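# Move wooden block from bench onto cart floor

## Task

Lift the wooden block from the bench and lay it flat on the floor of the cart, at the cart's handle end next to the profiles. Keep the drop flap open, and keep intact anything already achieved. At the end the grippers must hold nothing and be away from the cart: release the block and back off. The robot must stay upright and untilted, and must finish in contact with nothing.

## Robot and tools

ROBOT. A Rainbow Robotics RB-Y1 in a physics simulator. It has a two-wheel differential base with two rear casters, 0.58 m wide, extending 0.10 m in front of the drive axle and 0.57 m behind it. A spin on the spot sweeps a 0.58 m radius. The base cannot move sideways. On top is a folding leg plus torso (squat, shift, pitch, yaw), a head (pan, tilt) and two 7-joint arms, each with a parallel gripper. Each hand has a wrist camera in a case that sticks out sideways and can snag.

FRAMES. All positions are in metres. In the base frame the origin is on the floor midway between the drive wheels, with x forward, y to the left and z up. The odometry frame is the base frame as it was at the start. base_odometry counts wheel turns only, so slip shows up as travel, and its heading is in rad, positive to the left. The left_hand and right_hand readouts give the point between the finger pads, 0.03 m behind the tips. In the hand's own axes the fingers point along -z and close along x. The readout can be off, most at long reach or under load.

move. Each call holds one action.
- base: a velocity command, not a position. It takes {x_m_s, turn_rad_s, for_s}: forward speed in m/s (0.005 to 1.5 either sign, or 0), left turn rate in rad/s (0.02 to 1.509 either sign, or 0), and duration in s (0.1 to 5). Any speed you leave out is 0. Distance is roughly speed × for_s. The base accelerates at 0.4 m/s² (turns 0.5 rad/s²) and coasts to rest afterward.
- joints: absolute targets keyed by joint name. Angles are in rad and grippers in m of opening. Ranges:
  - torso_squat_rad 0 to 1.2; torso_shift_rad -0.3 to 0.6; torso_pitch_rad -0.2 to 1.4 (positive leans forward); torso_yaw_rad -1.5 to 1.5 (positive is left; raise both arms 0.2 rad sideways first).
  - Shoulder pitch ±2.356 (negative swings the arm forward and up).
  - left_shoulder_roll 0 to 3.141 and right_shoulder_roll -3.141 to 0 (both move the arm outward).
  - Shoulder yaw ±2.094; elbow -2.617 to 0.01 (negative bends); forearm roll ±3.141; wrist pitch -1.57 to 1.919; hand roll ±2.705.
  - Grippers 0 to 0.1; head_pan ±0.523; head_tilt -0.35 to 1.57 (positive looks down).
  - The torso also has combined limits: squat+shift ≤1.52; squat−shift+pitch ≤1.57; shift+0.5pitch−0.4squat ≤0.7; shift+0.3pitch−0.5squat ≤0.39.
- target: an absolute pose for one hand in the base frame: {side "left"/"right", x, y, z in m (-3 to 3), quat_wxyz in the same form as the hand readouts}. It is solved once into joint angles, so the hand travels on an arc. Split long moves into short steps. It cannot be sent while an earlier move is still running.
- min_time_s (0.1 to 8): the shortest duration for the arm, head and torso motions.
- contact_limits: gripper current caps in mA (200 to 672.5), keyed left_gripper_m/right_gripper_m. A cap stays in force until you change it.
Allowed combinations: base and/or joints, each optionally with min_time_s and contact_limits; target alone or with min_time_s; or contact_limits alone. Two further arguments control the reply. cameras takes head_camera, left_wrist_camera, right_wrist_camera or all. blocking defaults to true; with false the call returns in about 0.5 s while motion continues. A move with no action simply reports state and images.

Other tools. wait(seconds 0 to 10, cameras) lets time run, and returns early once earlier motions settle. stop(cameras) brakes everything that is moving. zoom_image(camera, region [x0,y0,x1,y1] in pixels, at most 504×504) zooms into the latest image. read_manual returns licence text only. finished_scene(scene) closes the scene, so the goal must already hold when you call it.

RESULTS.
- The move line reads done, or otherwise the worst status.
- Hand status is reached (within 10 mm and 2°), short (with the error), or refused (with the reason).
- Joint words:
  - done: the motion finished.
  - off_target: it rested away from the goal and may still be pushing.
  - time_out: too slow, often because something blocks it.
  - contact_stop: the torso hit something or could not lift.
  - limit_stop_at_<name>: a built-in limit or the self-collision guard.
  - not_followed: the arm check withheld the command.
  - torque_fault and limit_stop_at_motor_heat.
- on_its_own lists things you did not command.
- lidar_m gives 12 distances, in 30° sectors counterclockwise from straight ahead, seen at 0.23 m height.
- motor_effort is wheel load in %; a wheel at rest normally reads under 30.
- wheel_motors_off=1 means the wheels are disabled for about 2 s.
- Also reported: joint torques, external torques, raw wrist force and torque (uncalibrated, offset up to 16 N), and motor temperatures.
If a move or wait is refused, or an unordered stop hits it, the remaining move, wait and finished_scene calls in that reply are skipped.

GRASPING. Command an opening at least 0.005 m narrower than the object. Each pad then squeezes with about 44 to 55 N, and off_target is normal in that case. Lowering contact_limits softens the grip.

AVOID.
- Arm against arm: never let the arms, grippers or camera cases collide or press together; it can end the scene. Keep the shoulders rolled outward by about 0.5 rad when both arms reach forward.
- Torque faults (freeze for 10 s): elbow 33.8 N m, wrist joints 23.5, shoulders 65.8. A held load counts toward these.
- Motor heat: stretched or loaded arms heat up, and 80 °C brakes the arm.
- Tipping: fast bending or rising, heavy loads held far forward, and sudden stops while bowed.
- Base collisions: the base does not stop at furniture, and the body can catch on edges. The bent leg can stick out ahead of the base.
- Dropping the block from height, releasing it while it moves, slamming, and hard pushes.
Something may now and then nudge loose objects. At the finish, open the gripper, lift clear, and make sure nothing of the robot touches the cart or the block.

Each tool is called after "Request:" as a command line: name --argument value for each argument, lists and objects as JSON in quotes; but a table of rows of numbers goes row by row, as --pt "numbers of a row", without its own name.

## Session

Request:
move --joints '{"head_tilt_rad":0.75,"head_pan_rad":0.5}' --cameras '["head_camera"]'

Request:
move --joints '{"head_tilt_rad":0.75,"head_pan_rad":-0.4}' --cameras '["head_camera"]'

Scene clock: 1.00 s.
Joint torques (N m): left_arm=[-1.56 -0.76 0.68 -0.48 -0.13 -0.55 -0.13] | right_arm=[-3.64 -0.59 -0.78 -1.42 0.04 -0.56 0]
External joint torques (N m): left_arm=[-0.18 -0.9 0.67 0.08 -0.14 -0.13 -0.12] | right_arm=[-0.04 0.53 -0.73 0.22 -0.02 0.03 -0.02]
Motor temperatures (°C): left_arm=[30 28 31 35 34 32 37] | right_arm=[34 30 31 30 35 37 34]
Wrist force (N): left_arm=[-0.1 1.3 -7.8] | right_arm=[-2.6 0.9 -4.7]
Wrist torque (N m): left_arm=[-0.30 0.15 0.11] | right_arm=[-0.08 -0.10 -0.10]
Wrist force, peak (N): left_arm=[0.1 1.6 -7.9] | right_arm=[-2.9 0.8 -5.4]
move: done
base_odometry: x=+0.000 y=+0.000 heading=+0.000
lidar_m: 0.74 1.04 1.57 4.56 1.51 1.06 1.01 1.09 1.44 3.61 1.10 0.79
base_status: not commanded
joint_positions: torso_squat_rad=+0.350 torso_shift_rad=+0.000 torso_pitch_rad=+0.000 torso_yaw_rad=+0.000 left_shoulder_pitch_rad=+0.037 left_shoulder_roll_rad=+0.004 left_shoulder_yaw_rad=-0.043 left_elbow_rad=-0.196 left_forearm_roll_rad=-0.014 left_wrist_pitch_rad=+0.002 left_hand_roll_rad=+0.027 left_gripper_m=+0.099 right_shoulder_pitch_rad=-0.040 right_shoulder_roll_rad=-0.021 right_shoulder_yaw_rad=-0.018 right_elbow_rad=-0.235 right_forearm_roll_rad=+0.049 right_wrist_pitch_rad=-0.014 right_hand_roll_rad=+0.035 right_gripper_m=+0.099 head_pan_rad=+0.500 head_tilt_rad=+0.750
joint_status: all done
wheel_motors_off: 0
motor_effort: left_wheel=+0(1) right_wheel=+0(2)
chest: x=-0.2280 y=+0.0001 z=+1.2475 quat_wxyz=(+1.000, +0.000, +0.000, +0.000) (m; base frame)
left_hand: x=-0.1598 y=+0.2200 z=+0.5653 quat_wxyz=(+0.997, +0.000, -0.079, -0.009) (m; base frame)
right_hand: x=-0.0823 y=-0.2360 z=+0.5770 quat_wxyz=(+0.989, -0.016, -0.142, +0.041) (m; base frame)
pictures: head_camera
camera_calibration:
head_camera: T_world_to_cam=[[0.476648, -0.878535, -0.0313629, 0.142779], [-0.572985, -0.28342, -0.769, 1.04683], [0.666705, 0.384513, -0.638478, 1.00665], [0, 0, 0, 1]] pos_world=[-0.139374, 0.0350592, 1.45221]

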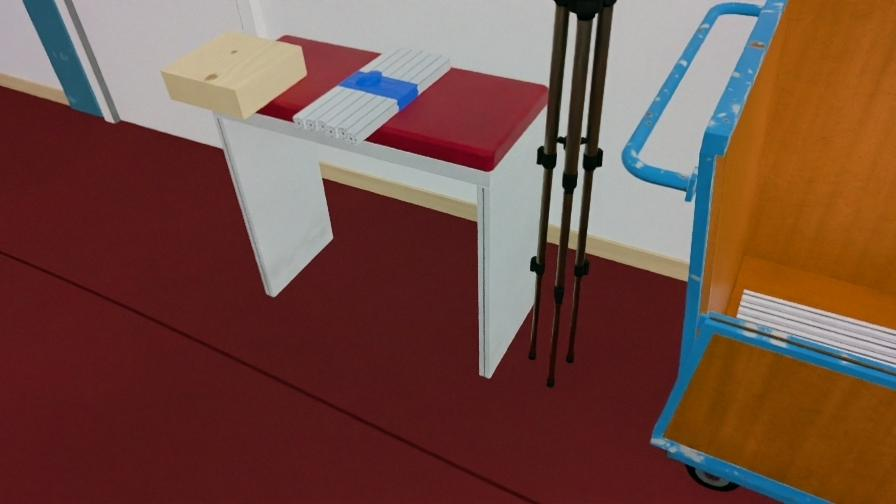

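Scene clock: 2.27 s.
Joint torques (N m): left_arm=[-1.67 -0.74 0.58 -0.36 -0.13 -0.68 0.04] | right_arm=[-3.45 -0.93 -0.71 -1.42 -0.2 -0.51 0.04]
External joint torques (N m): left_arm=[-0.29 -0.89 0.57 0.2 -0.13 -0.26 0.05] | right_arm=[0.15 0.19 -0.67 0.21 -0.26 0.08 0.02]
Wrist force (N): left_arm=[-0.5 1.1 -7.9] | right_arm=[-2.7 1.0 -4.5]
Wrist torque (N m): left_arm=[-0.26 0.08 0.03] | right_arm=[-0.09 -0.09 -0.09]
Wrist force, peak (N): left_arm=[-0.7 1.3 -8.3] | right_arm=[-2.9 1.1 -5.5]
move: done
base_odometry: x=+0.000 y=+0.000 heading=+0.000
lidar_m: 0.74 1.02 1.55 4.57 1.51 1.07 1.03 1.07 1.44 3.62 1.10 0.78
base_status: not commanded
joint_positions: torso_squat_rad=+0.350 torso_shift_rad=+0.000 torso_pitch_rad=+0.000 torso_yaw_rad=+0.000 left_shoulder_pitch_rad=+0.037 left_shoulder_roll_rad=+0.004 left_shoulder_yaw_rad=-0.043 left_elbow_rad=-0.196 left_forearm_roll_rad=-0.014 left_wrist_pitch_rad=+0.002 left_hand_roll_rad=+0.027 left_gripper_m=+0.099 right_shoulder_pitch_rad=-0.040 right_shoulder_roll_rad=-0.021 right_shoulder_yaw_rad=-0.018 right_elbow_rad=-0.235 right_forearm_roll_rad=+0.049 right_wrist_pitch_rad=-0.014 right_hand_roll_rad=+0.035 right_gripper_m=+0.099 head_pan_rad=-0.400 head_tilt_rad=+0.750
joint_status: all done
wheel_motors_off: 0
motor_effort: left_wheel=+0(1) right_wheel=+0(2)
chest: x=-0.2280 y=+0.0001 z=+1.2475 quat_wxyz=(+1.000, +0.000, +0.000, +0.000) (m; base frame)
left_hand: x=-0.1598 y=+0.2200 z=+0.5653 quat_wxyz=(+0.997, +0.000, -0.079, -0.009) (m; base frame)
right_hand: x=-0.0823 y=-0.2360 z=+0.5770 quat_wxyz=(+0.989, -0.016, -0.142, +0.041) (m; base frame)
pictures: head_camera
camera_calibration:
head_camera: T_world_to_cam=[[-0.391832, -0.919502, -0.0313686, -0.0361283], [-0.578191, 0.272622, -0.769007, 1.04569], [0.715655, -0.283184, -0.63847, 1.01681], [0, 0, 0, 1]] pos_world=[-0.137228, -0.0303556, 1.45221]

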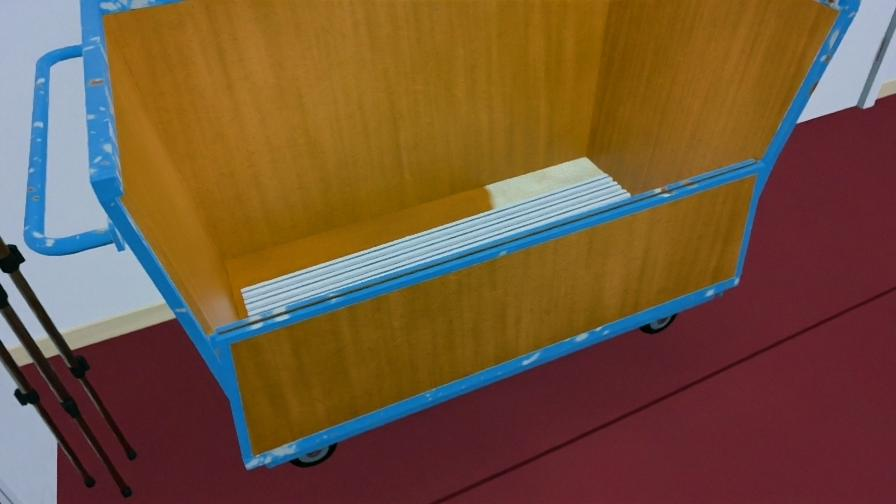

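Request:
move --base '{"turn_rad_s":0.85,"for_s":1.848}' --joints '{"torso_squat_rad":0.95,"head_tilt_rad":0.75,"head_pan_rad":-0.4}'

Request:
move --base '{"x_m_s":0.6,"for_s":2.5}' --joints '{"right_shoulder_pitch_rad":0.625,"right_shoulder_roll_rad":-0.197,"right_shoulder_yaw_rad":0.105,"right_elbow_rad":-2.073,"right_forearm_roll_rad":0.013,"right_wrist_pitch_rad":-0.123,"right_hand_roll_rad":-0.177}' --min_time_s 2.5

Request:
move --base '{"turn_rad_s":-0.85,"for_s":1.907}'

Request:
move --base '{"x_m_s":0.3,"for_s":1.35}' --cameras '["head_camera"]'

Scene clock: 11.67 s.
Joint torques (N m): left_arm=[-1.57 -0.43 0.62 -0.41 -0.08 -0.63 -0.05] | right_arm=[-3.6 -0.56 -0.55 -1.43 -0.04 -0.69 -0.02]
External joint torques (N m): left_arm=[-0.18 -0.59 0.61 0.15 -0.08 -0.2 -0.04] | right_arm=[0 0.56 -0.51 0.2 -0.1 -0.1 -0.03]
Wrist force (N): left_arm=[0.2 1.4 -8.6] | right_arm=[-2.5 0.9 -4.9]
Wrist torque (N m): left_arm=[-0.29 0.17 0.09] | right_arm=[-0.07 -0.11 -0.09]
Wrist force, peak (N): left_arm=[0.2 1.4 -8.6] | right_arm=[-2.6 1.5 -5.8]
move: done
base_odometry: x=+0.000 y=+0.000 heading=+1.558
lidar_m: 4.62 1.52 1.08 1.02 1.05 1.42 3.57 1.13 0.80 0.76 1.03 1.55
base_status: done (sent for 1.83 of 1.83 s)
joint_positions: torso_squat_rad=+0.950 torso_shift_rad=+0.000 torso_pitch_rad=+0.000 torso_yaw_rad=+0.000 left_shoulder_pitch_rad=+0.037 left_shoulder_roll_rad=+0.004 left_shoulder_yaw_rad=-0.043 left_elbow_rad=-0.196 left_forearm_roll_rad=-0.014 left_wrist_pitch_rad=+0.002 left_hand_roll_rad=+0.027 left_gripper_m=+0.099 right_shoulder_pitch_rad=-0.040 right_shoulder_roll_rad=-0.021 right_shoulder_yaw_rad=-0.018 right_elbow_rad=-0.235 right_forearm_roll_rad=+0.049 right_wrist_pitch_rad=-0.014 right_hand_roll_rad=+0.035 right_gripper_m=+0.099 head_pan_rad=-0.400 head_tilt_rad=+0.750
joint_status: all done
wheel_motors_off: 0
motor_effort: left_wheel=+4(33) right_wheel=+19(49)
chest: x=-0.2281 y=+0.0001 z=+0.9971 quat_wxyz=(+1.000, +0.000, +0.000, +0.000) (m; base frame)
left_hand: x=-0.1597 y=+0.2200 z=+0.3149 quat_wxyz=(+0.997, +0.000, -0.079, -0.009) (m; base frame)
right_hand: x=-0.0823 y=-0.2360 z=+0.3267 quat_wxyz=(+0.989, -0.016, -0.142, +0.041) (m; base frame)
pictures: none

Scene clock: 15.83 s.
Joint torques (N m): left_arm=[-0.88 -0.7 0.94 -0.39 -0.1 -0.64 -0.09] | right_arm=[0.2 -3.38 -1.83 -10.74 -0.26 -1.99 -0.26]
External joint torques (N m): left_arm=[0.51 -0.85 0.93 0.16 -0.1 -0.22 -0.08] | right_arm=[0.84 -0.77 0.22 -0.86 -0.45 -0.1 -0.31]
Wrist force (N): left_arm=[-0.3 1.8 -6.8] | right_arm=[-7.0 0.9 1.1]
Wrist torque (N m): left_arm=[-0.36 0.08 0.12] | right_arm=[-0.17 -0.38 -0.07]
Wrist force, peak (N): left_arm=[0.0 1.7 -8.4] | right_arm=[-7.7 0.7 1.8]
move: done
base_odometry: x=+0.018 y=+1.500 heading=+1.559
lidar_m: 4.09 1.59 1.14 1.07 1.10 1.49 3.73 1.30 1.30 0.91 1.51 2.01
base_status: done (sent for 2.5 of 2.5 s)
joint_positions: torso_squat_rad=+0.950 torso_shift_rad=+0.000 torso_pitch_rad=+0.000 torso_yaw_rad=+0.000 left_shoulder_pitch_rad=+0.037 left_shoulder_roll_rad=+0.004 left_shoulder_yaw_rad=-0.043 left_elbow_rad=-0.196 left_forearm_roll_rad=-0.014 left_wrist_pitch_rad=+0.002 left_hand_roll_rad=+0.027 left_gripper_m=+0.099 right_shoulder_pitch_rad=+0.625 right_shoulder_roll_rad=-0.197 right_shoulder_yaw_rad=+0.105 right_elbow_rad=-2.073 right_forearm_roll_rad=+0.013 right_wrist_pitch_rad=-0.123 right_hand_roll_rad=-0.177 right_gripper_m=+0.099 head_pan_rad=-0.400 head_tilt_rad=+0.750
joint_status: all done
wheel_motors_off: 0
motor_effort: left_wheel=+16(51) right_wheel=-14(58)
chest: x=-0.2280 y=+0.0001 z=+0.9971 quat_wxyz=(+1.000, +0.000, +0.000, +0.000) (m; base frame)
left_hand: x=-0.1597 y=+0.2200 z=+0.3149 quat_wxyz=(+0.997, +0.000, -0.079, -0.009) (m; base frame)
right_hand: x=+0.1191 y=-0.2701 z=+0.7802 quat_wxyz=(+0.704, +0.000, -0.710, +0.000) (m; base frame)
pictures: none

Scene clock: 19.80 s.
Joint torques (N m): left_arm=[-1.46 -0.86 0.61 -0.32 -0.03 -0.61 0.01] | right_arm=[-0.07 -3.74 -1.53 -10.99 -0.24 -2.02 -0.15]
External joint torques (N m): left_arm=[-0.08 -1.01 0.59 0.23 -0.03 -0.19 0.02] | right_arm=[0.57 -1.14 0.53 -1.11 -0.43 -0.13 -0.2]
Wrist force (N): left_arm=[0.3 1.1 -6.9] | right_arm=[-7.4 1.1 0.8]
Wrist torque (N m): left_arm=[-0.31 0.17 0.08] | right_arm=[-0.17 -0.42 -0.05]
Wrist force, peak (N): left_arm=[-0.2 2.0 -8.4] | right_arm=[-8.0 1.0 1.1]
move: done
base_odometry: x=+0.018 y=+1.500 heading=-0.055
lidar_m: 0.90 1.50 1.92 4.10 1.67 1.14 1.07 1.10 1.42 3.19 1.57 1.29
base_status: done (sent for 1.9 of 1.9 s)
joint_positions: torso_squat_rad=+0.950 torso_shift_rad=+0.000 torso_pitch_rad=+0.000 torso_yaw_rad=+0.000 left_shoulder_pitch_rad=+0.037 left_shoulder_roll_rad=+0.004 left_shoulder_yaw_rad=-0.043 left_elbow_rad=-0.196 left_forearm_roll_rad=-0.014 left_wrist_pitch_rad=+0.002 left_hand_roll_rad=+0.027 left_gripper_m=+0.099 right_shoulder_pitch_rad=+0.625 right_shoulder_roll_rad=-0.197 right_shoulder_yaw_rad=+0.105 right_elbow_rad=-2.073 right_forearm_roll_rad=+0.013 right_wrist_pitch_rad=-0.123 right_hand_roll_rad=-0.177 right_gripper_m=+0.099 head_pan_rad=-0.400 head_tilt_rad=+0.750
joint_status: not commanded
wheel_motors_off: 0
motor_effort: left_wheel=+22(42) right_wheel=+2(49)
chest: x=-0.2280 y=+0.0001 z=+0.9971 quat_wxyz=(+1.000, +0.000, +0.000, +0.000) (m; base frame)
left_hand: x=-0.1597 y=+0.2200 z=+0.3149 quat_wxyz=(+0.997, +0.000, -0.079, -0.009) (m; base frame)
right_hand: x=+0.1191 y=-0.2701 z=+0.7802 quat_wxyz=(+0.704, +0.000, -0.710, +0.000) (m; base frame)
pictures: none

Scene clock: 22.27 s.
Joint torques (N m): left_arm=[-0.9 -0.68 1.06 -0.48 -0.02 -0.63 -0.09] | right_arm=[-0.32 -3.55 -1.71 -10.56 -0.14 -2.11 -0.09]
External joint torques (N m): left_arm=[0.48 -0.83 1.05 0.08 -0.02 -0.21 -0.08] | right_arm=[0.31 -0.95 0.35 -0.68 -0.33 -0.22 -0.14]
Wrist force (N): left_arm=[0.4 1.5 -7.2] | right_arm=[-6.6 1.0 1.3]
Wrist torque (N m): left_arm=[-0.34 0.22 0.08] | right_arm=[-0.18 -0.31 -0.07]
Wrist force, peak (N): left_arm=[-0.7 1.7 -8.2] | right_arm=[-7.9 1.2 1.4]
move: done
base_odometry: x=+0.428 y=+1.477 heading=-0.056
lidar_m: 0.49 1.05 1.39 3.14 2.32 1.58 1.47 1.53 1.96 1.75 1.01 0.48
base_status: done (sent for 1.37 of 1.37 s)
joint_positions: torso_squat_rad=+0.950 torso_shift_rad=+0.000 torso_pitch_rad=+0.000 torso_yaw_rad=+0.000 left_shoulder_pitch_rad=+0.037 left_shoulder_roll_rad=+0.004 left_shoulder_yaw_rad=-0.043 left_elbow_rad=-0.196 left_forearm_roll_rad=-0.014 left_wrist_pitch_rad=+0.002 left_hand_roll_rad=+0.027 left_gripper_m=+0.099 right_shoulder_pitch_rad=+0.625 right_shoulder_roll_rad=-0.197 right_shoulder_yaw_rad=+0.105 right_elbow_rad=-2.073 right_forearm_roll_rad=+0.013 right_wrist_pitch_rad=-0.123 right_hand_roll_rad=-0.177 right_gripper_m=+0.099 head_pan_rad=-0.400 head_tilt_rad=+0.750
joint_status: not commanded
wheel_motors_off: 0
motor_effort: left_wheel=-9(50) right_wheel=+10(45)
chest: x=-0.2279 y=+0.0001 z=+0.9971 quat_wxyz=(+1.000, +0.000, +0.000, +0.000) (m; base frame)
left_hand: x=-0.1597 y=+0.2200 z=+0.3149 quat_wxyz=(+0.997, +0.000, -0.079, -0.009) (m; base frame)
right_hand: x=+0.1191 y=-0.2701 z=+0.7802 quat_wxyz=(+0.704, +0.000, -0.710, +0.000) (m; base frame)
pictures: head_camera
camera_calibration:
head_camera: T_world_to_cam=[[-0.391895, -0.919475, -0.031384, -0.0440641], [-0.578267, 0.272712, -0.768919, 0.853047], [0.71556, -0.283187, -0.638576, 0.857019], [0, 0, 0, 1]] pos_world=[-0.137228, -0.0304553, 1.20181]

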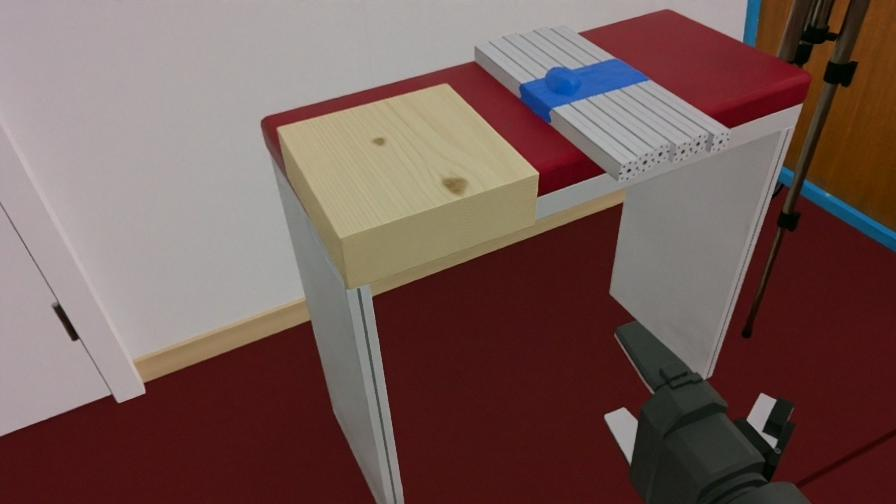

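Request:
move --base '{"x_m_s":0.1,"for_s":0.75}'

Request:
move --target '{"side":"right","x":0.21,"y":-0.222,"z":0.771,"quat_wxyz":[0.7068,0.0194,-0.7068,0.0194]}' --min_time_s 1.5 --cameras '["head_camera","right_wrist_camera"]'

Scene clock: 27.03 s.
Joint torques (N m): left_arm=[-1.17 -0.82 0.61 -0.45 0.02 -0.67 -0.01] | right_arm=[-0.51 -3.47 -1.8 -10.84 -0.09 -2.03 -0.16]
External joint torques (N m): left_arm=[0.21 -0.98 0.6 0.11 0.02 -0.25 0] | right_arm=[0.13 -0.86 0.26 -0.96 -0.27 -0.14 -0.21]
Wrist force (N): left_arm=[0.4 1.0 -7.5] | right_arm=[-7.9 0.7 0.5]
Wrist torque (N m): left_arm=[-0.32 0.19 0.07] | right_arm=[-0.16 -0.48 -0.07]
Wrist force, peak (N): left_arm=[-0.3 1.6 -8.5] | right_arm=[-7.9 0.6 1.2]
move: done
base_odometry: x=+0.504 y=+1.472 heading=-0.057
lidar_m: 0.44 0.98 1.29 2.93 2.46 1.66 1.55 1.59 2.06 1.38 0.97 0.41
base_status: done (sent for 0.77 of 0.77 s)
joint_positions: torso_squat_rad=+0.950 torso_shift_rad=+0.000 torso_pitch_rad=+0.000 torso_yaw_rad=+0.000 left_shoulder_pitch_rad=+0.037 left_shoulder_roll_rad=+0.004 left_shoulder_yaw_rad=-0.043 left_elbow_rad=-0.196 left_forearm_roll_rad=-0.014 left_wrist_pitch_rad=+0.002 left_hand_roll_rad=+0.027 left_gripper_m=+0.099 right_shoulder_pitch_rad=+0.625 right_shoulder_roll_rad=-0.197 right_shoulder_yaw_rad=+0.105 right_elbow_rad=-2.073 right_forearm_roll_rad=+0.013 right_wrist_pitch_rad=-0.123 right_hand_roll_rad=-0.177 right_gripper_m=+0.099 head_pan_rad=-0.400 head_tilt_rad=+0.750
joint_status: not commanded
wheel_motors_off: 0
motor_effort: left_wheel=-12(27) right_wheel=+12(35)
chest: x=-0.2280 y=+0.0001 z=+0.9971 quat_wxyz=(+1.000, +0.000, +0.000, +0.000) (m; base frame)
left_hand: x=-0.1597 y=+0.2200 z=+0.3149 quat_wxyz=(+0.997, +0.000, -0.079, -0.009) (m; base frame)
right_hand: x=+0.1191 y=-0.2701 z=+0.7802 quat_wxyz=(+0.704, +0.000, -0.710, +0.000) (m; base frame)
pictures: none

Scene clock: 28.87 s.
Joint torques (N m): left_arm=[-1.03 -0.74 0.79 -0.5 -0.15 -0.65 -0.02] | right_arm=[-7.85 1.01 -0.35 -10.4 0.33 -1.95 0.25]
External joint torques (N m): left_arm=[0.35 -0.89 0.78 0.06 -0.15 -0.23 -0.01] | right_arm=[-1.74 2.02 0.77 -0.24 0.1 -0.04 0.2]
Wrist force (N): left_arm=[0.6 1.8 -7.8] | right_arm=[-7.1 1.3 0.6]
Wrist torque (N m): left_arm=[-0.36 0.24 0.09] | right_arm=[-0.24 -0.38 -0.23]
Wrist force, peak (N): left_arm=[-0.6 1.5 -8.1] | right_arm=[-7.8 0.8 1.2]
move: done
base_odometry: x=+0.504 y=+1.472 heading=-0.057
lidar_m: 0.44 0.98 1.29 2.93 2.45 1.67 1.56 1.61 2.06 1.38 0.97 0.41
base_status: not commanded
joint_positions: torso_squat_rad=+0.950 torso_shift_rad=+0.000 torso_pitch_rad=+0.000 torso_yaw_rad=+0.000 left_shoulder_pitch_rad=+0.037 left_shoulder_roll_rad=+0.004 left_shoulder_yaw_rad=-0.043 left_elbow_rad=-0.196 left_forearm_roll_rad=-0.014 left_wrist_pitch_rad=+0.002 left_hand_roll_rad=+0.027 left_gripper_m=+0.099 right_shoulder_pitch_rad=+0.294 right_shoulder_roll_rad=-0.111 right_shoulder_yaw_rad=+0.128 right_elbow_rad=-1.851 right_forearm_roll_rad=+0.052 right_wrist_pitch_rad=-0.010 right_hand_roll_rad=-0.137 right_gripper_m=+0.099 head_pan_rad=-0.400 head_tilt_rad=+0.750
joint_status: all done
wheel_motors_off: 0
motor_effort: left_wheel=-11(12) right_wheel=+11(14)
chest: x=-0.2280 y=+0.0001 z=+0.9971 quat_wxyz=(+1.000, +0.000, +0.000, +0.000) (m; base frame)
left_hand: x=-0.1597 y=+0.2200 z=+0.3149 quat_wxyz=(+0.997, +0.000, -0.079, -0.009) (m; base frame)
right_hand: x=+0.2096 y=-0.2222 z=+0.7711 quat_wxyz=(+0.707, +0.019, -0.706, +0.019) (m; base frame)
right_hand_status: reached (checked arc, planned for 1.5 s): 0 mm and 0.1 deg off.
pictures: head_camera, right_wrist_camera
camera_calibration:
head_camera: T_world_to_cam=[[-0.39189, -0.919477, -0.0313847, -0.0440627], [-0.578213, 0.272688, -0.768967, 0.853112], [0.715606, -0.283204, -0.638517, 0.856954], [0, 0, 0, 1]] pos_world=[-0.137228, -0.0304553, 1.20181]
right_wrist_camera: T_world_to_cam=[[0.0268032, -0.0276108, -0.999259, 0.757515], [-0.553015, 0.832312, -0.0378314, 0.357035], [0.83274, 0.553619, 0.00703948, 0.0152762], [0, 0, 0, 1]] pos_world=[0.164421, -0.284706, 0.770354]

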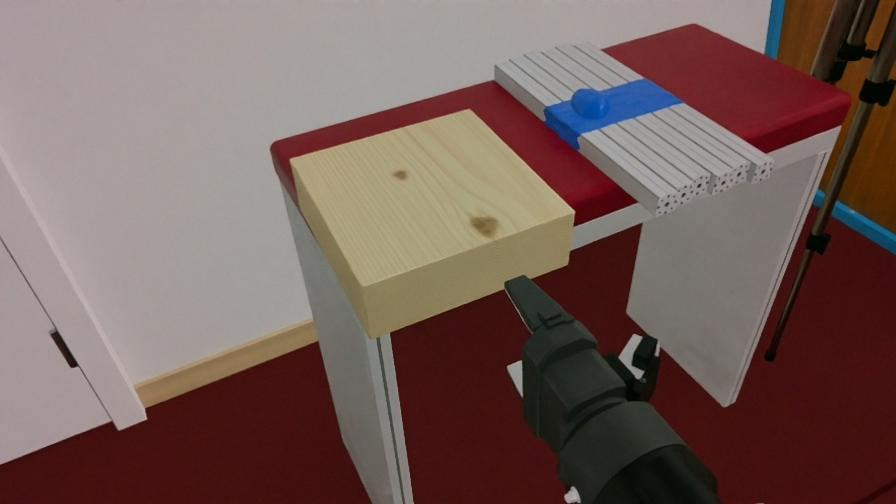

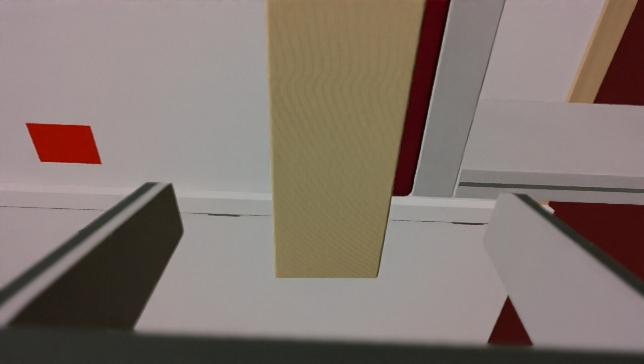

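Request:
move --target '{"side":"right","x":0.329,"y":-0.218,"z":0.771,"quat_wxyz":[0.7068,0.0194,-0.7068,0.0194]}' --min_time_s 1.8

Request:
move --joints '{"right_gripper_m":0.05}' --cameras '["head_camera","right_wrist_camera"]'

Request:
move --target '{"side":"right","x":0.319,"y":-0.222,"z":0.86,"quat_wxyz":[0.7068,0.0194,-0.7068,0.0194]}' --min_time_s 2 --cameras '["head_camera"]'

Scene clock: 33.57 s.
Joint torques (N m): left_arm=[-0.91 -0.74 0.79 -0.47 -0.07 -0.69 -0.11] | right_arm=[-15.31 0.53 -2.98 -10.21 -0.22 -2.18 -0.3]
External joint torques (N m): left_arm=[0.46 -0.89 0.78 0.08 -0.07 -0.26 -0.11] | right_arm=[-1.77 2.74 -1.98 -0.08 -0.44 -0.28 -0.35]
Wrist force (N): left_arm=[-0.2 2.3 -7.4] | right_arm=[-7.1 0.9 1.3]
Wrist torque (N m): left_arm=[-0.42 0.09 0.09] | right_arm=[-0.16 -0.39 -0.03]
Wrist force, peak (N): left_arm=[-0.2 1.4 -8.6] | right_arm=[-7.8 0.7 1.2]
move: done
base_odometry: x=+0.504 y=+1.472 heading=-0.057
lidar_m: 0.43 0.97 1.29 2.94 2.46 1.66 1.55 1.61 2.06 1.39 0.96 0.41
base_status: not commanded
joint_positions: torso_squat_rad=+0.950 torso_shift_rad=+0.000 torso_pitch_rad=+0.000 torso_yaw_rad=+0.000 left_shoulder_pitch_rad=+0.037 left_shoulder_roll_rad=+0.004 left_shoulder_yaw_rad=-0.043 left_elbow_rad=-0.196 left_forearm_roll_rad=-0.014 left_wrist_pitch_rad=+0.002 left_hand_roll_rad=+0.027 left_gripper_m=+0.099 right_shoulder_pitch_rad=-0.155 right_shoulder_roll_rad=-0.087 right_shoulder_yaw_rad=+0.014 right_elbow_rad=-1.395 right_forearm_roll_rad=+0.050 right_wrist_pitch_rad=-0.030 right_hand_roll_rad=-0.142 right_gripper_m=+0.099 head_pan_rad=-0.400 head_tilt_rad=+0.750
joint_status: all done
wheel_motors_off: 0
motor_effort: left_wheel=-12(12) right_wheel=+12(14)
chest: x=-0.2280 y=+0.0001 z=+0.9971 quat_wxyz=(+1.000, +0.000, +0.000, +0.000) (m; base frame)
left_hand: x=-0.1597 y=+0.2200 z=+0.3149 quat_wxyz=(+0.997, +0.000, -0.079, -0.009) (m; base frame)
right_hand: x=+0.3288 y=-0.2180 z=+0.7709 quat_wxyz=(+0.707, +0.019, -0.707, +0.020) (m; base frame)
right_hand_status: reached (checked arc, planned for 1.8 s): 0 mm and 0.1 deg off.
pictures: none

Scene clock: 34.63 s.
Joint torques (N m): left_arm=[-1.03 -0.67 0.81 -0.51 -0.11 -0.65 -0.06] | right_arm=[-15.23 -0.26 -2.74 -11.55 -0.03 -2.37 -0.2]
External joint torques (N m): left_arm=[0.34 -0.82 0.79 0.05 -0.12 -0.23 -0.05] | right_arm=[-1.7 1.95 -1.74 -1.42 -0.26 -0.47 -0.25]
Wrist force (N): left_arm=[0.0 1.3 -7.9] | right_arm=[-10.7 0.3 0.9]
Wrist torque (N m): left_arm=[-0.31 0.18 0.08] | right_arm=[-0.07 -0.67 -0.17]
Wrist force, peak (N): left_arm=[-0.3 1.6 -8.2] | right_arm=[-10.8 0.9 1.1]
move: off_target
base_odometry: x=+0.504 y=+1.472 heading=-0.057
lidar_m: 0.45 0.96 1.28 2.92 2.46 1.67 1.57 1.60 2.06 1.38 0.96 0.41
base_status: not commanded
joint_positions: torso_squat_rad=+0.950 torso_shift_rad=+0.000 torso_pitch_rad=+0.000 torso_yaw_rad=+0.000 left_shoulder_pitch_rad=+0.037 left_shoulder_roll_rad=+0.004 left_shoulder_yaw_rad=-0.043 left_elbow_rad=-0.196 left_forearm_roll_rad=-0.014 left_wrist_pitch_rad=+0.002 left_hand_roll_rad=+0.027 left_gripper_m=+0.099 right_shoulder_pitch_rad=-0.155 right_shoulder_roll_rad=-0.087 right_shoulder_yaw_rad=+0.014 right_elbow_rad=-1.395 right_forearm_roll_rad=+0.050 right_wrist_pitch_rad=-0.030 right_hand_roll_rad=-0.142 right_gripper_m=+0.075 head_pan_rad=-0.400 head_tilt_rad=+0.750
joint_status: right_gripper_m off_target (ended at +0.075, target +0.050)
wheel_motors_off: 0
motor_effort: left_wheel=-12(12) right_wheel=+12(14)
chest: x=-0.2280 y=+0.0001 z=+0.9971 quat_wxyz=(+1.000, +0.000, +0.000, +0.000) (m; base frame)
left_hand: x=-0.1597 y=+0.2200 z=+0.3149 quat_wxyz=(+0.997, +0.000, -0.079, -0.009) (m; base frame)
right_hand: x=+0.3288 y=-0.2181 z=+0.7707 quat_wxyz=(+0.707, +0.019, -0.706, +0.020) (m; base frame)
pictures: head_camera, right_wrist_camera
camera_calibration:
head_camera: T_world_to_cam=[[-0.39189, -0.919477, -0.0313847, -0.0440627], [-0.578213, 0.272688, -0.768967, 0.853112], [0.715606, -0.283204, -0.638517, 0.856954], [0, 0, 0, 1]] pos_world=[-0.137228, -0.0304553, 1.20181]
right_wrist_camera: T_world_to_cam=[[0.0267252, -0.0280152, -0.99925, 0.754033], [-0.553315, 0.832099, -0.0381275, 0.419839], [0.832543, 0.553919, 0.00673682, -0.0859645], [0, 0, 0, 1]] pos_world=[0.283721, -0.280606, 0.770054]

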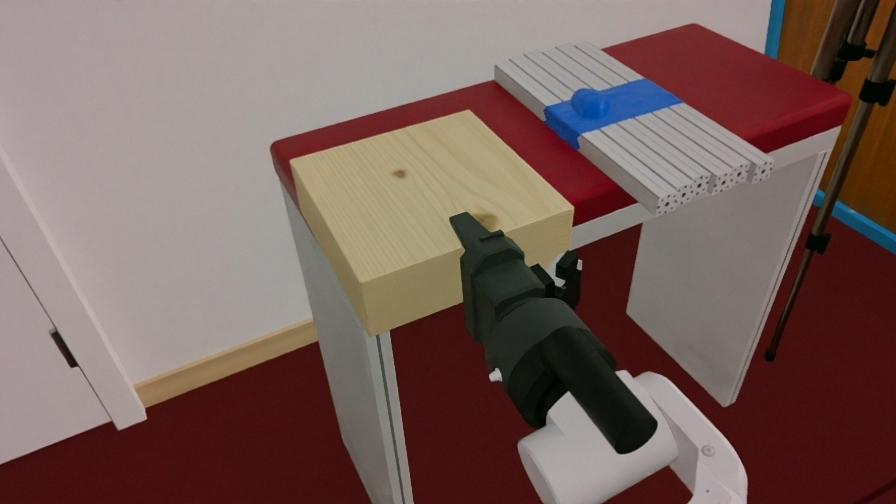

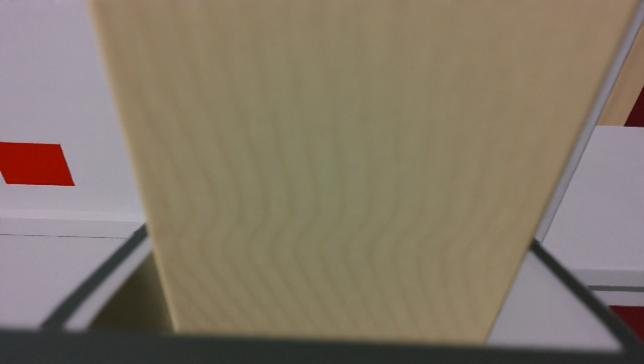

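Scene clock: 36.97 s.
Joint torques (N m): left_arm=[-1.25 -0.4 0.47 -0.27 0.05 -0.61 -0.09] | right_arm=[-25.79 -4.65 -2.76 -25.19 0.21 -9.31 -0.49]
External joint torques (N m): left_arm=[0.1 -0.55 0.46 0.28 0.05 -0.19 -0.08] | right_arm=[-12.76 -1.92 -1.02 -15.11 -0.11 -7.42 -0.54]
Wrist force (N): left_arm=[0.3 1.4 -7.8] | right_arm=[-28.8 1.4 -0.2]
Wrist torque (N m): left_arm=[-0.38 0.15 0.10] | right_arm=[-0.12 1.97 0.17]
Wrist force, peak (N): left_arm=[0.2 1.9 -8.5] | right_arm=[-31.5 1.3 0.2]
move: done
base_odometry: x=+0.504 y=+1.472 heading=-0.057
lidar_m: 0.45 0.97 1.28 2.94 2.46 1.68 1.56 1.61 2.08 1.39 0.98 0.40
base_status: not commanded
joint_positions: torso_squat_rad=+0.950 torso_shift_rad=+0.000 torso_pitch_rad=+0.001 torso_yaw_rad=+0.000 left_shoulder_pitch_rad=+0.037 left_shoulder_roll_rad=+0.004 left_shoulder_yaw_rad=-0.043 left_elbow_rad=-0.196 left_forearm_roll_rad=-0.014 left_wrist_pitch_rad=+0.002 left_hand_roll_rad=+0.027 left_gripper_m=+0.099 right_shoulder_pitch_rad=-0.123 right_shoulder_roll_rad=-0.146 right_shoulder_yaw_rad=+0.034 right_elbow_rad=-1.771 right_forearm_roll_rad=+0.015 right_wrist_pitch_rad=+0.320 right_hand_roll_rad=-0.167 right_gripper_m=+0.074 head_pan_rad=-0.400 head_tilt_rad=+0.750
joint_status: all done
wheel_motors_off: 0
motor_effort: left_wheel=-11(12) right_wheel=+11(13)
chest: x=-0.2277 y=+0.0000 z=+0.9971 quat_wxyz=(+1.000, +0.000, +0.000, +0.000) (m; base frame)
left_hand: x=-0.1599 y=+0.2200 z=+0.3149 quat_wxyz=(+0.997, +0.000, -0.079, -0.009) (m; base frame)
right_hand: x=+0.3187 y=-0.2226 z=+0.8559 quat_wxyz=(+0.710, +0.019, -0.704, +0.019) (m; base frame)
right_hand_status: reached (checked arc, planned for 2.0 s): 4 mm and 0.5 deg off.
pictures: head_camera
camera_calibration:
head_camera: T_world_to_cam=[[-0.391839, -0.919505, -0.0311927, -0.0441309], [-0.578744, 0.272699, -0.768564, 0.852789], [0.715205, -0.283101, -0.639012, 0.857212], [0, 0, 0, 1]] pos_world=[-0.136828, -0.0304556, 1.20181]

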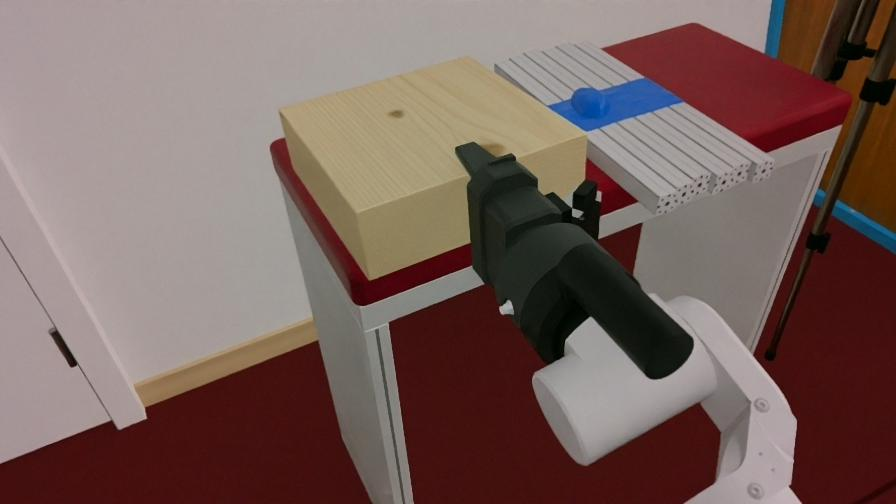

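Request:
move --base '{"x_m_s":-0.38,"for_s":1.5}'

Request:
move --base '{"turn_rad_s":-0.7,"for_s":2.163}' --joints '{"torso_squat_rad":0.5}'

Request:
move --base '{"x_m_s":0.5,"for_s":3.3}' --joints '{"right_shoulder_pitch_rad":-0.097,"right_shoulder_roll_rad":-1.035,"right_shoulder_yaw_rad":0.745,"right_elbow_rad":-1.720,"right_forearm_roll_rad":-0.428,"right_wrist_pitch_rad":-0.482,"right_hand_roll_rad":-0.400,"head_pan_rad":0.3}' --min_time_s 3 --cameras '["head_camera"]'

Scene clock: 51.93 s.
Joint torques (N m): left_arm=[-1.96 -0.59 0.78 -0.4 0.04 -0.71 0] | right_arm=[-26.98 -4.54 -3.57 -24.68 0.31 -9.31 -0.48]
External joint torques (N m): left_arm=[-0.61 -0.75 0.76 0.15 0.04 -0.29 0.01] | right_arm=[-13.95 -1.82 -1.82 -14.59 -0.01 -7.42 -0.53]
Wrist force (N): left_arm=[-0.1 1.0 -7.5] | right_arm=[-28.8 1.4 0.1]
Wrist torque (N m): left_arm=[-0.26 0.13 0.12] | right_arm=[-0.10 1.90 0.16]
Wrist force, peak (N): left_arm=[-0.5 1.1 -8.7] | right_arm=[-29.8 1.0 -2.2]
move: done
base_odometry: x=-0.065 y=+1.505 heading=-0.059
lidar_m: 0.97 1.58 2.01 4.09 1.59 1.08 0.99 1.03 1.33 2.93 1.62 1.34
base_status: done (sent for 1.5 of 1.5 s)
joint_positions: torso_squat_rad=+0.950 torso_shift_rad=+0.000 torso_pitch_rad=+0.001 torso_yaw_rad=+0.000 left_shoulder_pitch_rad=+0.037 left_shoulder_roll_rad=+0.004 left_shoulder_yaw_rad=-0.043 left_elbow_rad=-0.196 left_forearm_roll_rad=-0.014 left_wrist_pitch_rad=+0.002 left_hand_roll_rad=+0.027 left_gripper_m=+0.099 right_shoulder_pitch_rad=-0.123 right_shoulder_roll_rad=-0.146 right_shoulder_yaw_rad=+0.034 right_elbow_rad=-1.771 right_forearm_roll_rad=+0.015 right_wrist_pitch_rad=+0.320 right_hand_roll_rad=-0.167 right_gripper_m=+0.074 head_pan_rad=-0.400 head_tilt_rad=+0.750
joint_status: not commanded
wheel_motors_off: 0
motor_effort: left_wheel=-15(34) right_wheel=+17(53)
chest: x=-0.2277 y=+0.0000 z=+0.9971 quat_wxyz=(+1.000, +0.000, +0.000, +0.000) (m; base frame)
left_hand: x=-0.1600 y=+0.2201 z=+0.3149 quat_wxyz=(+0.997, +0.000, -0.079, -0.009) (m; base frame)
right_hand: x=+0.3186 y=-0.2227 z=+0.8557 quat_wxyz=(+0.710, +0.019, -0.704, +0.019) (m; base frame)
pictures: none

Scene clock: 55.83 s.
Joint torques (N m): left_arm=[-2.11 -0.77 0.83 -0.45 -0.03 -0.68 -0.07] | right_arm=[-27.18 -4.28 -3.69 -24.39 0.42 -9.25 -0.38]
External joint torques (N m): left_arm=[-0.76 -0.93 0.82 0.1 -0.03 -0.26 -0.07] | right_arm=[-14.15 -1.55 -1.94 -14.31 0.1 -7.35 -0.44]
Wrist force (N): left_arm=[0.2 1.9 -7.4] | right_arm=[-29.2 1.1 0.2]
Wrist torque (N m): left_arm=[-0.36 0.17 0.13] | right_arm=[-0.25 1.87 0.13]
Wrist force, peak (N): left_arm=[-0.7 1.2 -8.3] | right_arm=[-31.0 2.5 0.3]
move: done
base_odometry: x=-0.065 y=+1.505 heading=-1.575
lidar_m: 3.33 1.62 1.34 0.98 1.60 2.15 4.09 1.51 1.06 1.00 1.02 1.35
base_status: done (sent for 2.17 of 2.17 s)
joint_positions: torso_squat_rad=+0.500 torso_shift_rad=+0.000 torso_pitch_rad=+0.001 torso_yaw_rad=+0.000 left_shoulder_pitch_rad=+0.037 left_shoulder_roll_rad=+0.004 left_shoulder_yaw_rad=-0.043 left_elbow_rad=-0.196 left_forearm_roll_rad=-0.014 left_wrist_pitch_rad=+0.002 left_hand_roll_rad=+0.027 left_gripper_m=+0.099 right_shoulder_pitch_rad=-0.123 right_shoulder_roll_rad=-0.147 right_shoulder_yaw_rad=+0.034 right_elbow_rad=-1.771 right_forearm_roll_rad=+0.015 right_wrist_pitch_rad=+0.320 right_hand_roll_rad=-0.167 right_gripper_m=+0.074 head_pan_rad=-0.400 head_tilt_rad=+0.750
joint_status: all done
wheel_motors_off: 0
motor_effort: left_wheel=+18(53) right_wheel=+5(49)
chest: x=-0.2275 y=+0.0000 z=+1.2043 quat_wxyz=(+1.000, +0.000, +0.000, +0.000) (m; base frame)
left_hand: x=-0.1600 y=+0.2201 z=+0.5220 quat_wxyz=(+0.997, +0.000, -0.079, -0.009) (m; base frame)
right_hand: x=+0.3187 y=-0.2227 z=+1.0627 quat_wxyz=(+0.710, +0.019, -0.704, +0.019) (m; base frame)
pictures: none

Scene clock: 60.57 s.
Joint torques (N m): left_arm=[-0.97 -0.98 0.73 -0.33 -0.09 -0.63 0.03] | right_arm=[-19.12 -10.61 -15.73 -14.48 -1.83 -8.86 -0.35]
External joint torques (N m): left_arm=[0.39 -1.14 0.71 0.22 -0.09 -0.21 0.03] | right_arm=[-9.18 0.57 -7.35 -8.95 -1.67 -7.09 -0.4]
Wrist force (N): left_arm=[-0.3 1.1 -7.7] | right_arm=[-29.0 1.1 -0.4]
Wrist torque (N m): left_arm=[-0.27 0.11 0.09] | right_arm=[-0.09 1.93 0.18]
Wrist force, peak (N): left_arm=[0.2 1.6 -8.4] | right_arm=[-30.4 0.6 0.7]
move: done
base_odometry: x=-0.072 y=-0.145 heading=-1.575
lidar_m: 3.03 1.29 0.91 0.86 0.89 1.74 4.40 1.37 0.98 0.92 0.94 1.23
base_status: done (sent for 3.3 of 3.3 s)
joint_positions: torso_squat_rad=+0.500 torso_shift_rad=+0.000 torso_pitch_rad=+0.001 torso_yaw_rad=+0.000 left_shoulder_pitch_rad=+0.037 left_shoulder_roll_rad=+0.004 left_shoulder_yaw_rad=-0.043 left_elbow_rad=-0.196 left_forearm_roll_rad=-0.014 left_wrist_pitch_rad=+0.002 left_hand_roll_rad=+0.027 left_gripper_m=+0.099 right_shoulder_pitch_rad=-0.095 right_shoulder_roll_rad=-1.035 right_shoulder_yaw_rad=+0.747 right_elbow_rad=-1.718 right_forearm_roll_rad=-0.428 right_wrist_pitch_rad=-0.480 right_hand_roll_rad=-0.400 right_gripper_m=+0.074 head_pan_rad=+0.300 head_tilt_rad=+0.750
joint_status: all done
wheel_motors_off: 0
motor_effort: left_wheel=+1(52) right_wheel=-2(53)
chest: x=-0.2276 y=+0.0000 z=+1.2043 quat_wxyz=(+1.000, +0.000, +0.000, +0.000) (m; base frame)
left_hand: x=-0.1598 y=+0.2200 z=+0.5220 quat_wxyz=(+0.997, +0.000, -0.079, -0.009) (m; base frame)
right_hand: x=+0.1785 y=-0.1817 z=+0.9952 quat_wxyz=(+0.659, +0.268, -0.649, +0.270) (m; base frame)
pictures: head_camera
camera_calibration:
head_camera: T_world_to_cam=[[0.29255, -0.955724, -0.0317167, 0.103695], [-0.618465, -0.163809, -0.768549, 1.00387], [0.729326, 0.244455, -0.639004, 0.992324], [0, 0, 0, 1]] pos_world=[-0.133203, 0.0209691, 1.40891]

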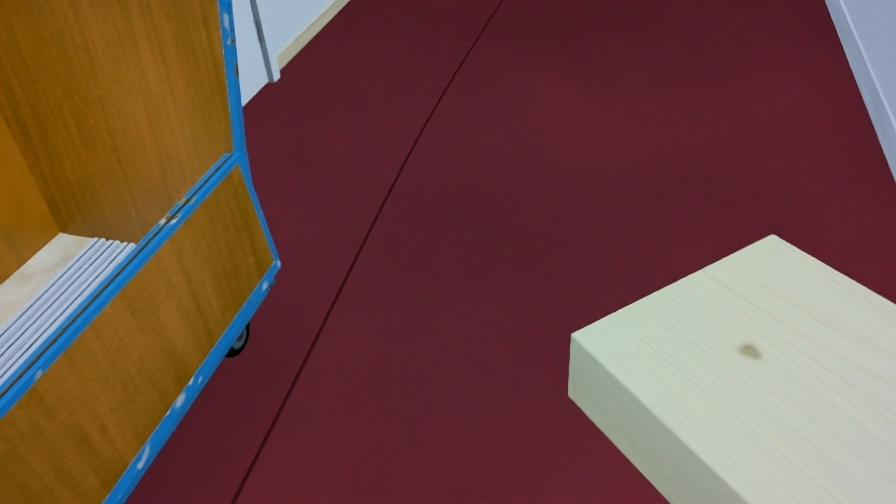

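Request:
move --base '{"turn_rad_s":0.7,"for_s":2.264}' --joints '{"right_shoulder_pitch_rad":-0.666,"right_shoulder_roll_rad":-0.966,"right_shoulder_yaw_rad":1.255,"right_elbow_rad":-1.301,"right_forearm_roll_rad":-0.010,"right_wrist_pitch_rad":-1.129,"right_hand_roll_rad":-0.878}' --min_time_s 3 --cameras '["head_camera"]'

Request:
move --joints '{"torso_squat_rad":0.65,"torso_shift_rad":0.08,"torso_pitch_rad":0.45,"head_tilt_rad":0.4,"head_pan_rad":0.1}' --min_time_s 1.8

Request:
move --joints '{"right_shoulder_pitch_rad":-0.660,"right_shoulder_roll_rad":-1.580,"right_shoulder_yaw_rad":0.958,"right_elbow_rad":-2.164,"right_forearm_roll_rad":-0.188,"right_wrist_pitch_rad":-0.813,"right_hand_roll_rad":-0.669}' --min_time_s 1.8 --cameras '["head_camera"]'

Scene clock: 66.93 s.
Joint torques (N m): left_arm=[-1.31 -0.74 0.95 -0.19 -0.09 -0.65 -0.02] | right_arm=[-24.14 -6.86 -14.58 -8.43 -6.51 -6.1 -0.37]
External joint torques (N m): left_arm=[0.05 -0.9 0.93 0.36 -0.1 -0.22 -0.01] | right_arm=[-8.65 3.48 -6.28 -5.8 -5.24 -4.86 -0.42]
Wrist force (N): left_arm=[-0.2 1.2 -7.8] | right_arm=[-28.9 0.7 0.2]
Wrist torque (N m): left_arm=[-0.25 0.07 0.08] | right_arm=[-0.13 1.97 0.18]
Wrist force, peak (N): left_arm=[-0.2 1.4 -8.6] | right_arm=[-29.6 0.9 1.7]
move: done
base_odometry: x=-0.072 y=-0.145 heading=+0.011
lidar_m: 0.86 0.88 1.75 3.91 1.32 0.96 0.91 0.96 1.28 3.32 1.25 0.90
base_status: done (sent for 2.27 of 2.27 s)
joint_positions: torso_squat_rad=+0.500 torso_shift_rad=+0.000 torso_pitch_rad=+0.001 torso_yaw_rad=+0.000 left_shoulder_pitch_rad=+0.037 left_shoulder_roll_rad=+0.004 left_shoulder_yaw_rad=-0.043 left_elbow_rad=-0.196 left_forearm_roll_rad=-0.014 left_wrist_pitch_rad=+0.002 left_hand_roll_rad=+0.027 left_gripper_m=+0.099 right_shoulder_pitch_rad=-0.664 right_shoulder_roll_rad=-0.967 right_shoulder_yaw_rad=+1.257 right_elbow_rad=-1.300 right_forearm_roll_rad=-0.009 right_wrist_pitch_rad=-1.128 right_hand_roll_rad=-0.878 right_gripper_m=+0.074 head_pan_rad=+0.300 head_tilt_rad=+0.750
joint_status: all done
wheel_motors_off: 0
motor_effort: left_wheel=+4(47) right_wheel=+18(43)
chest: x=-0.2277 y=+0.0001 z=+1.2043 quat_wxyz=(+1.000, +0.000, +0.000, +0.000) (m; base frame)
left_hand: x=-0.1598 y=+0.2200 z=+0.5220 quat_wxyz=(+0.997, +0.000, -0.079, -0.009) (m; base frame)
right_hand: x=+0.1190 y=-0.1016 z=+0.9968 quat_wxyz=(+0.506, +0.496, -0.498, +0.500) (m; base frame)
pictures: head_camera
camera_calibration:
head_camera: T_world_to_cam=[[0.292609, -0.95571, -0.0315993, 0.103566], [-0.61838, -0.163916, -0.768595, 1.00389], [0.729374, 0.244438, -0.638955, 0.992335], [0, 0, 0, 1]] pos_world=[-0.133303, 0.0209688, 1.40891]

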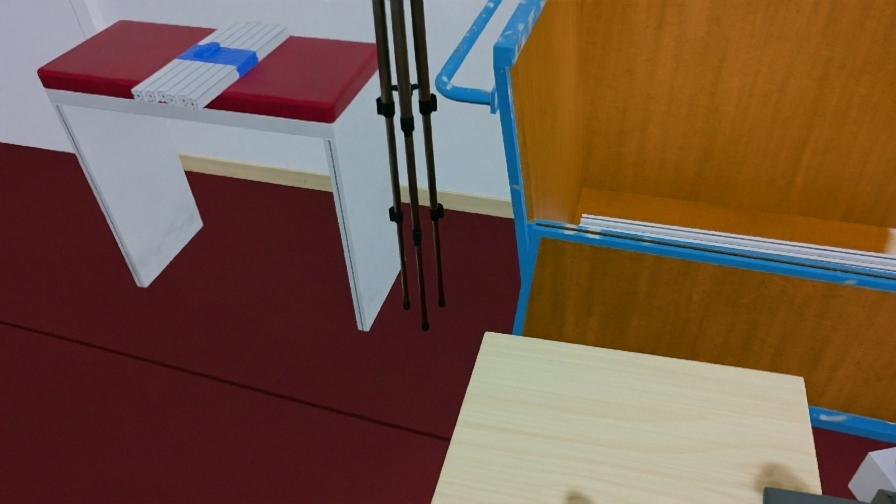

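Scene clock: 69.03 s.
Joint torques (N m): left_arm=[9.89 -0.52 0.52 4.4 -0.13 0.25 0.08] | right_arm=[-13.45 -6.9 -10.38 -12.44 -3.9 -8.7 -0.09]
External joint torques (N m): left_arm=[-0.8 -0.82 0.49 0.19 -0.12 -0.22 0.06] | right_arm=[-6.15 3.41 -5.71 -8.64 -3.29 -6.95 -0.15]
Wrist force (N): left_arm=[3.1 1.4 -7.7] | right_arm=[-26.0 -11.2 -0.6]
Wrist torque (N m): left_arm=[-0.30 0.35 0.07] | right_arm=[-0.95 1.73 -0.11]
Wrist force, peak (N): left_arm=[2.3 1.5 -8.4] | right_arm=[-27.2 -11.7 0.1]
move: done
base_odometry: x=-0.072 y=-0.145 heading=+0.011
lidar_m: 0.86 0.90 1.75 3.92 1.33 0.95 0.91 0.96 1.28 3.31 1.26 0.90
base_status: not commanded
joint_positions: torso_squat_rad=+0.650 torso_shift_rad=+0.080 torso_pitch_rad=+0.451 torso_yaw_rad=+0.000 left_shoulder_pitch_rad=+0.037 left_shoulder_roll_rad=+0.004 left_shoulder_yaw_rad=-0.043 left_elbow_rad=-0.196 left_forearm_roll_rad=-0.014 left_wrist_pitch_rad=+0.002 left_hand_roll_rad=+0.027 left_gripper_m=+0.099 right_shoulder_pitch_rad=-0.664 right_shoulder_roll_rad=-0.967 right_shoulder_yaw_rad=+1.256 right_elbow_rad=-1.299 right_forearm_roll_rad=-0.009 right_wrist_pitch_rad=-1.127 right_hand_roll_rad=-0.878 right_gripper_m=+0.074 head_pan_rad=+0.100 head_tilt_rad=+0.400
joint_status: all done
wheel_motors_off: 0
motor_effort: left_wheel=+1(7) right_wheel=+19(24)
chest: x=-0.0486 y=+0.0001 z=+1.1145 quat_wxyz=(+0.975, +0.000, +0.223, +0.000) (m; base frame)
left_hand: x=-0.2843 y=+0.2200 z=+0.4707 quat_wxyz=(+0.989, -0.002, +0.145, -0.008) (m; base frame)
right_hand: x=+0.1738 y=-0.1018 z=+0.7768 quat_wxyz=(+0.604, +0.595, -0.373, +0.377) (m; base frame)
pictures: none

Scene clock: 71.13 s.
Joint torques (N m): left_arm=[9.57 -0.52 0.87 4.43 -0.1 0.32 -0.05] | right_arm=[-11.7 -10.06 -12.89 -11.68 -4.05 -7.45 0.5]
External joint torques (N m): left_arm=[-1.12 -0.82 0.84 0.23 -0.09 -0.15 -0.07] | right_arm=[-4.19 2.44 -5.66 -7.69 -3.31 -5.94 0.45]
Wrist force (N): left_arm=[3.0 1.0 -7.7] | right_arm=[-27.9 0.5 0.1]
Wrist torque (N m): left_arm=[-0.24 0.30 0.05] | right_arm=[-0.04 2.04 -0.53]
Wrist force, peak (N): left_arm=[3.3 1.7 -8.1] | right_arm=[-29.0 -10.5 -1.0]
move: done
base_odometry: x=-0.072 y=-0.145 heading=+0.011
lidar_m: 0.86 0.90 1.76 3.91 1.34 0.94 0.90 0.95 1.28 3.30 1.26 0.90
base_status: not commanded
joint_positions: torso_squat_rad=+0.650 torso_shift_rad=+0.080 torso_pitch_rad=+0.451 torso_yaw_rad=+0.000 left_shoulder_pitch_rad=+0.037 left_shoulder_roll_rad=+0.004 left_shoulder_yaw_rad=-0.043 left_elbow_rad=-0.196 left_forearm_roll_rad=-0.014 left_wrist_pitch_rad=+0.002 left_hand_roll_rad=+0.027 left_gripper_m=+0.099 right_shoulder_pitch_rad=-0.659 right_shoulder_roll_rad=-1.581 right_shoulder_yaw_rad=+0.960 right_elbow_rad=-2.162 right_forearm_roll_rad=-0.187 right_wrist_pitch_rad=-0.812 right_hand_roll_rad=-0.669 right_gripper_m=+0.074 head_pan_rad=+0.100 head_tilt_rad=+0.400
joint_status: all done
wheel_motors_off: 0
motor_effort: left_wheel=+2(3) right_wheel=+19(21)
chest: x=-0.0486 y=+0.0001 z=+1.1145 quat_wxyz=(+0.975, +0.000, +0.223, +0.000) (m; base frame)
left_hand: x=-0.2843 y=+0.2200 z=+0.4707 quat_wxyz=(+0.989, -0.002, +0.145, -0.008) (m; base frame)
right_hand: x=+0.2006 y=-0.1009 z=+0.9973 quat_wxyz=(+0.503, +0.498, -0.498, +0.501) (m; base frame)
pictures: head_camera
camera_calibration:
head_camera: T_world_to_cam=[[0.0837619, -0.993705, -0.0743964, 0.0898002], [-0.713541, -0.00769597, -0.700571, 0.993554], [0.695589, 0.111766, -0.709693, 0.816554], [0, 0, 0, 1]] pos_world=[0.133434, 0.00561828, 1.28224]

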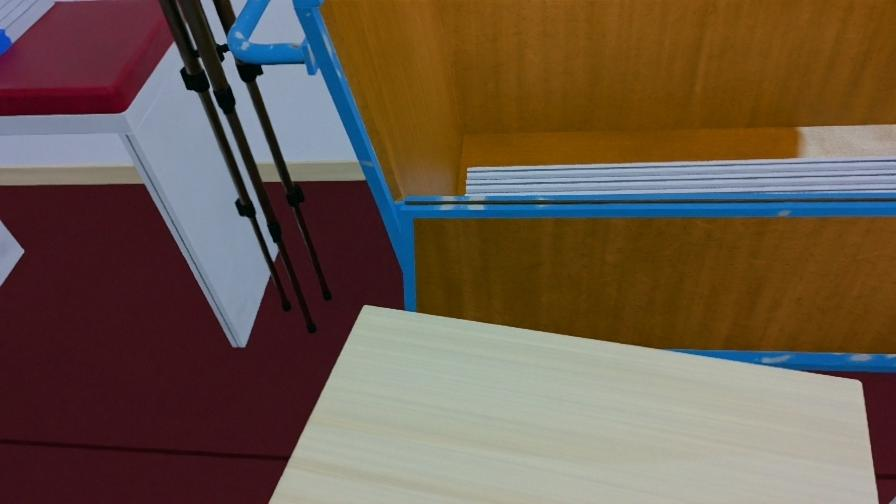

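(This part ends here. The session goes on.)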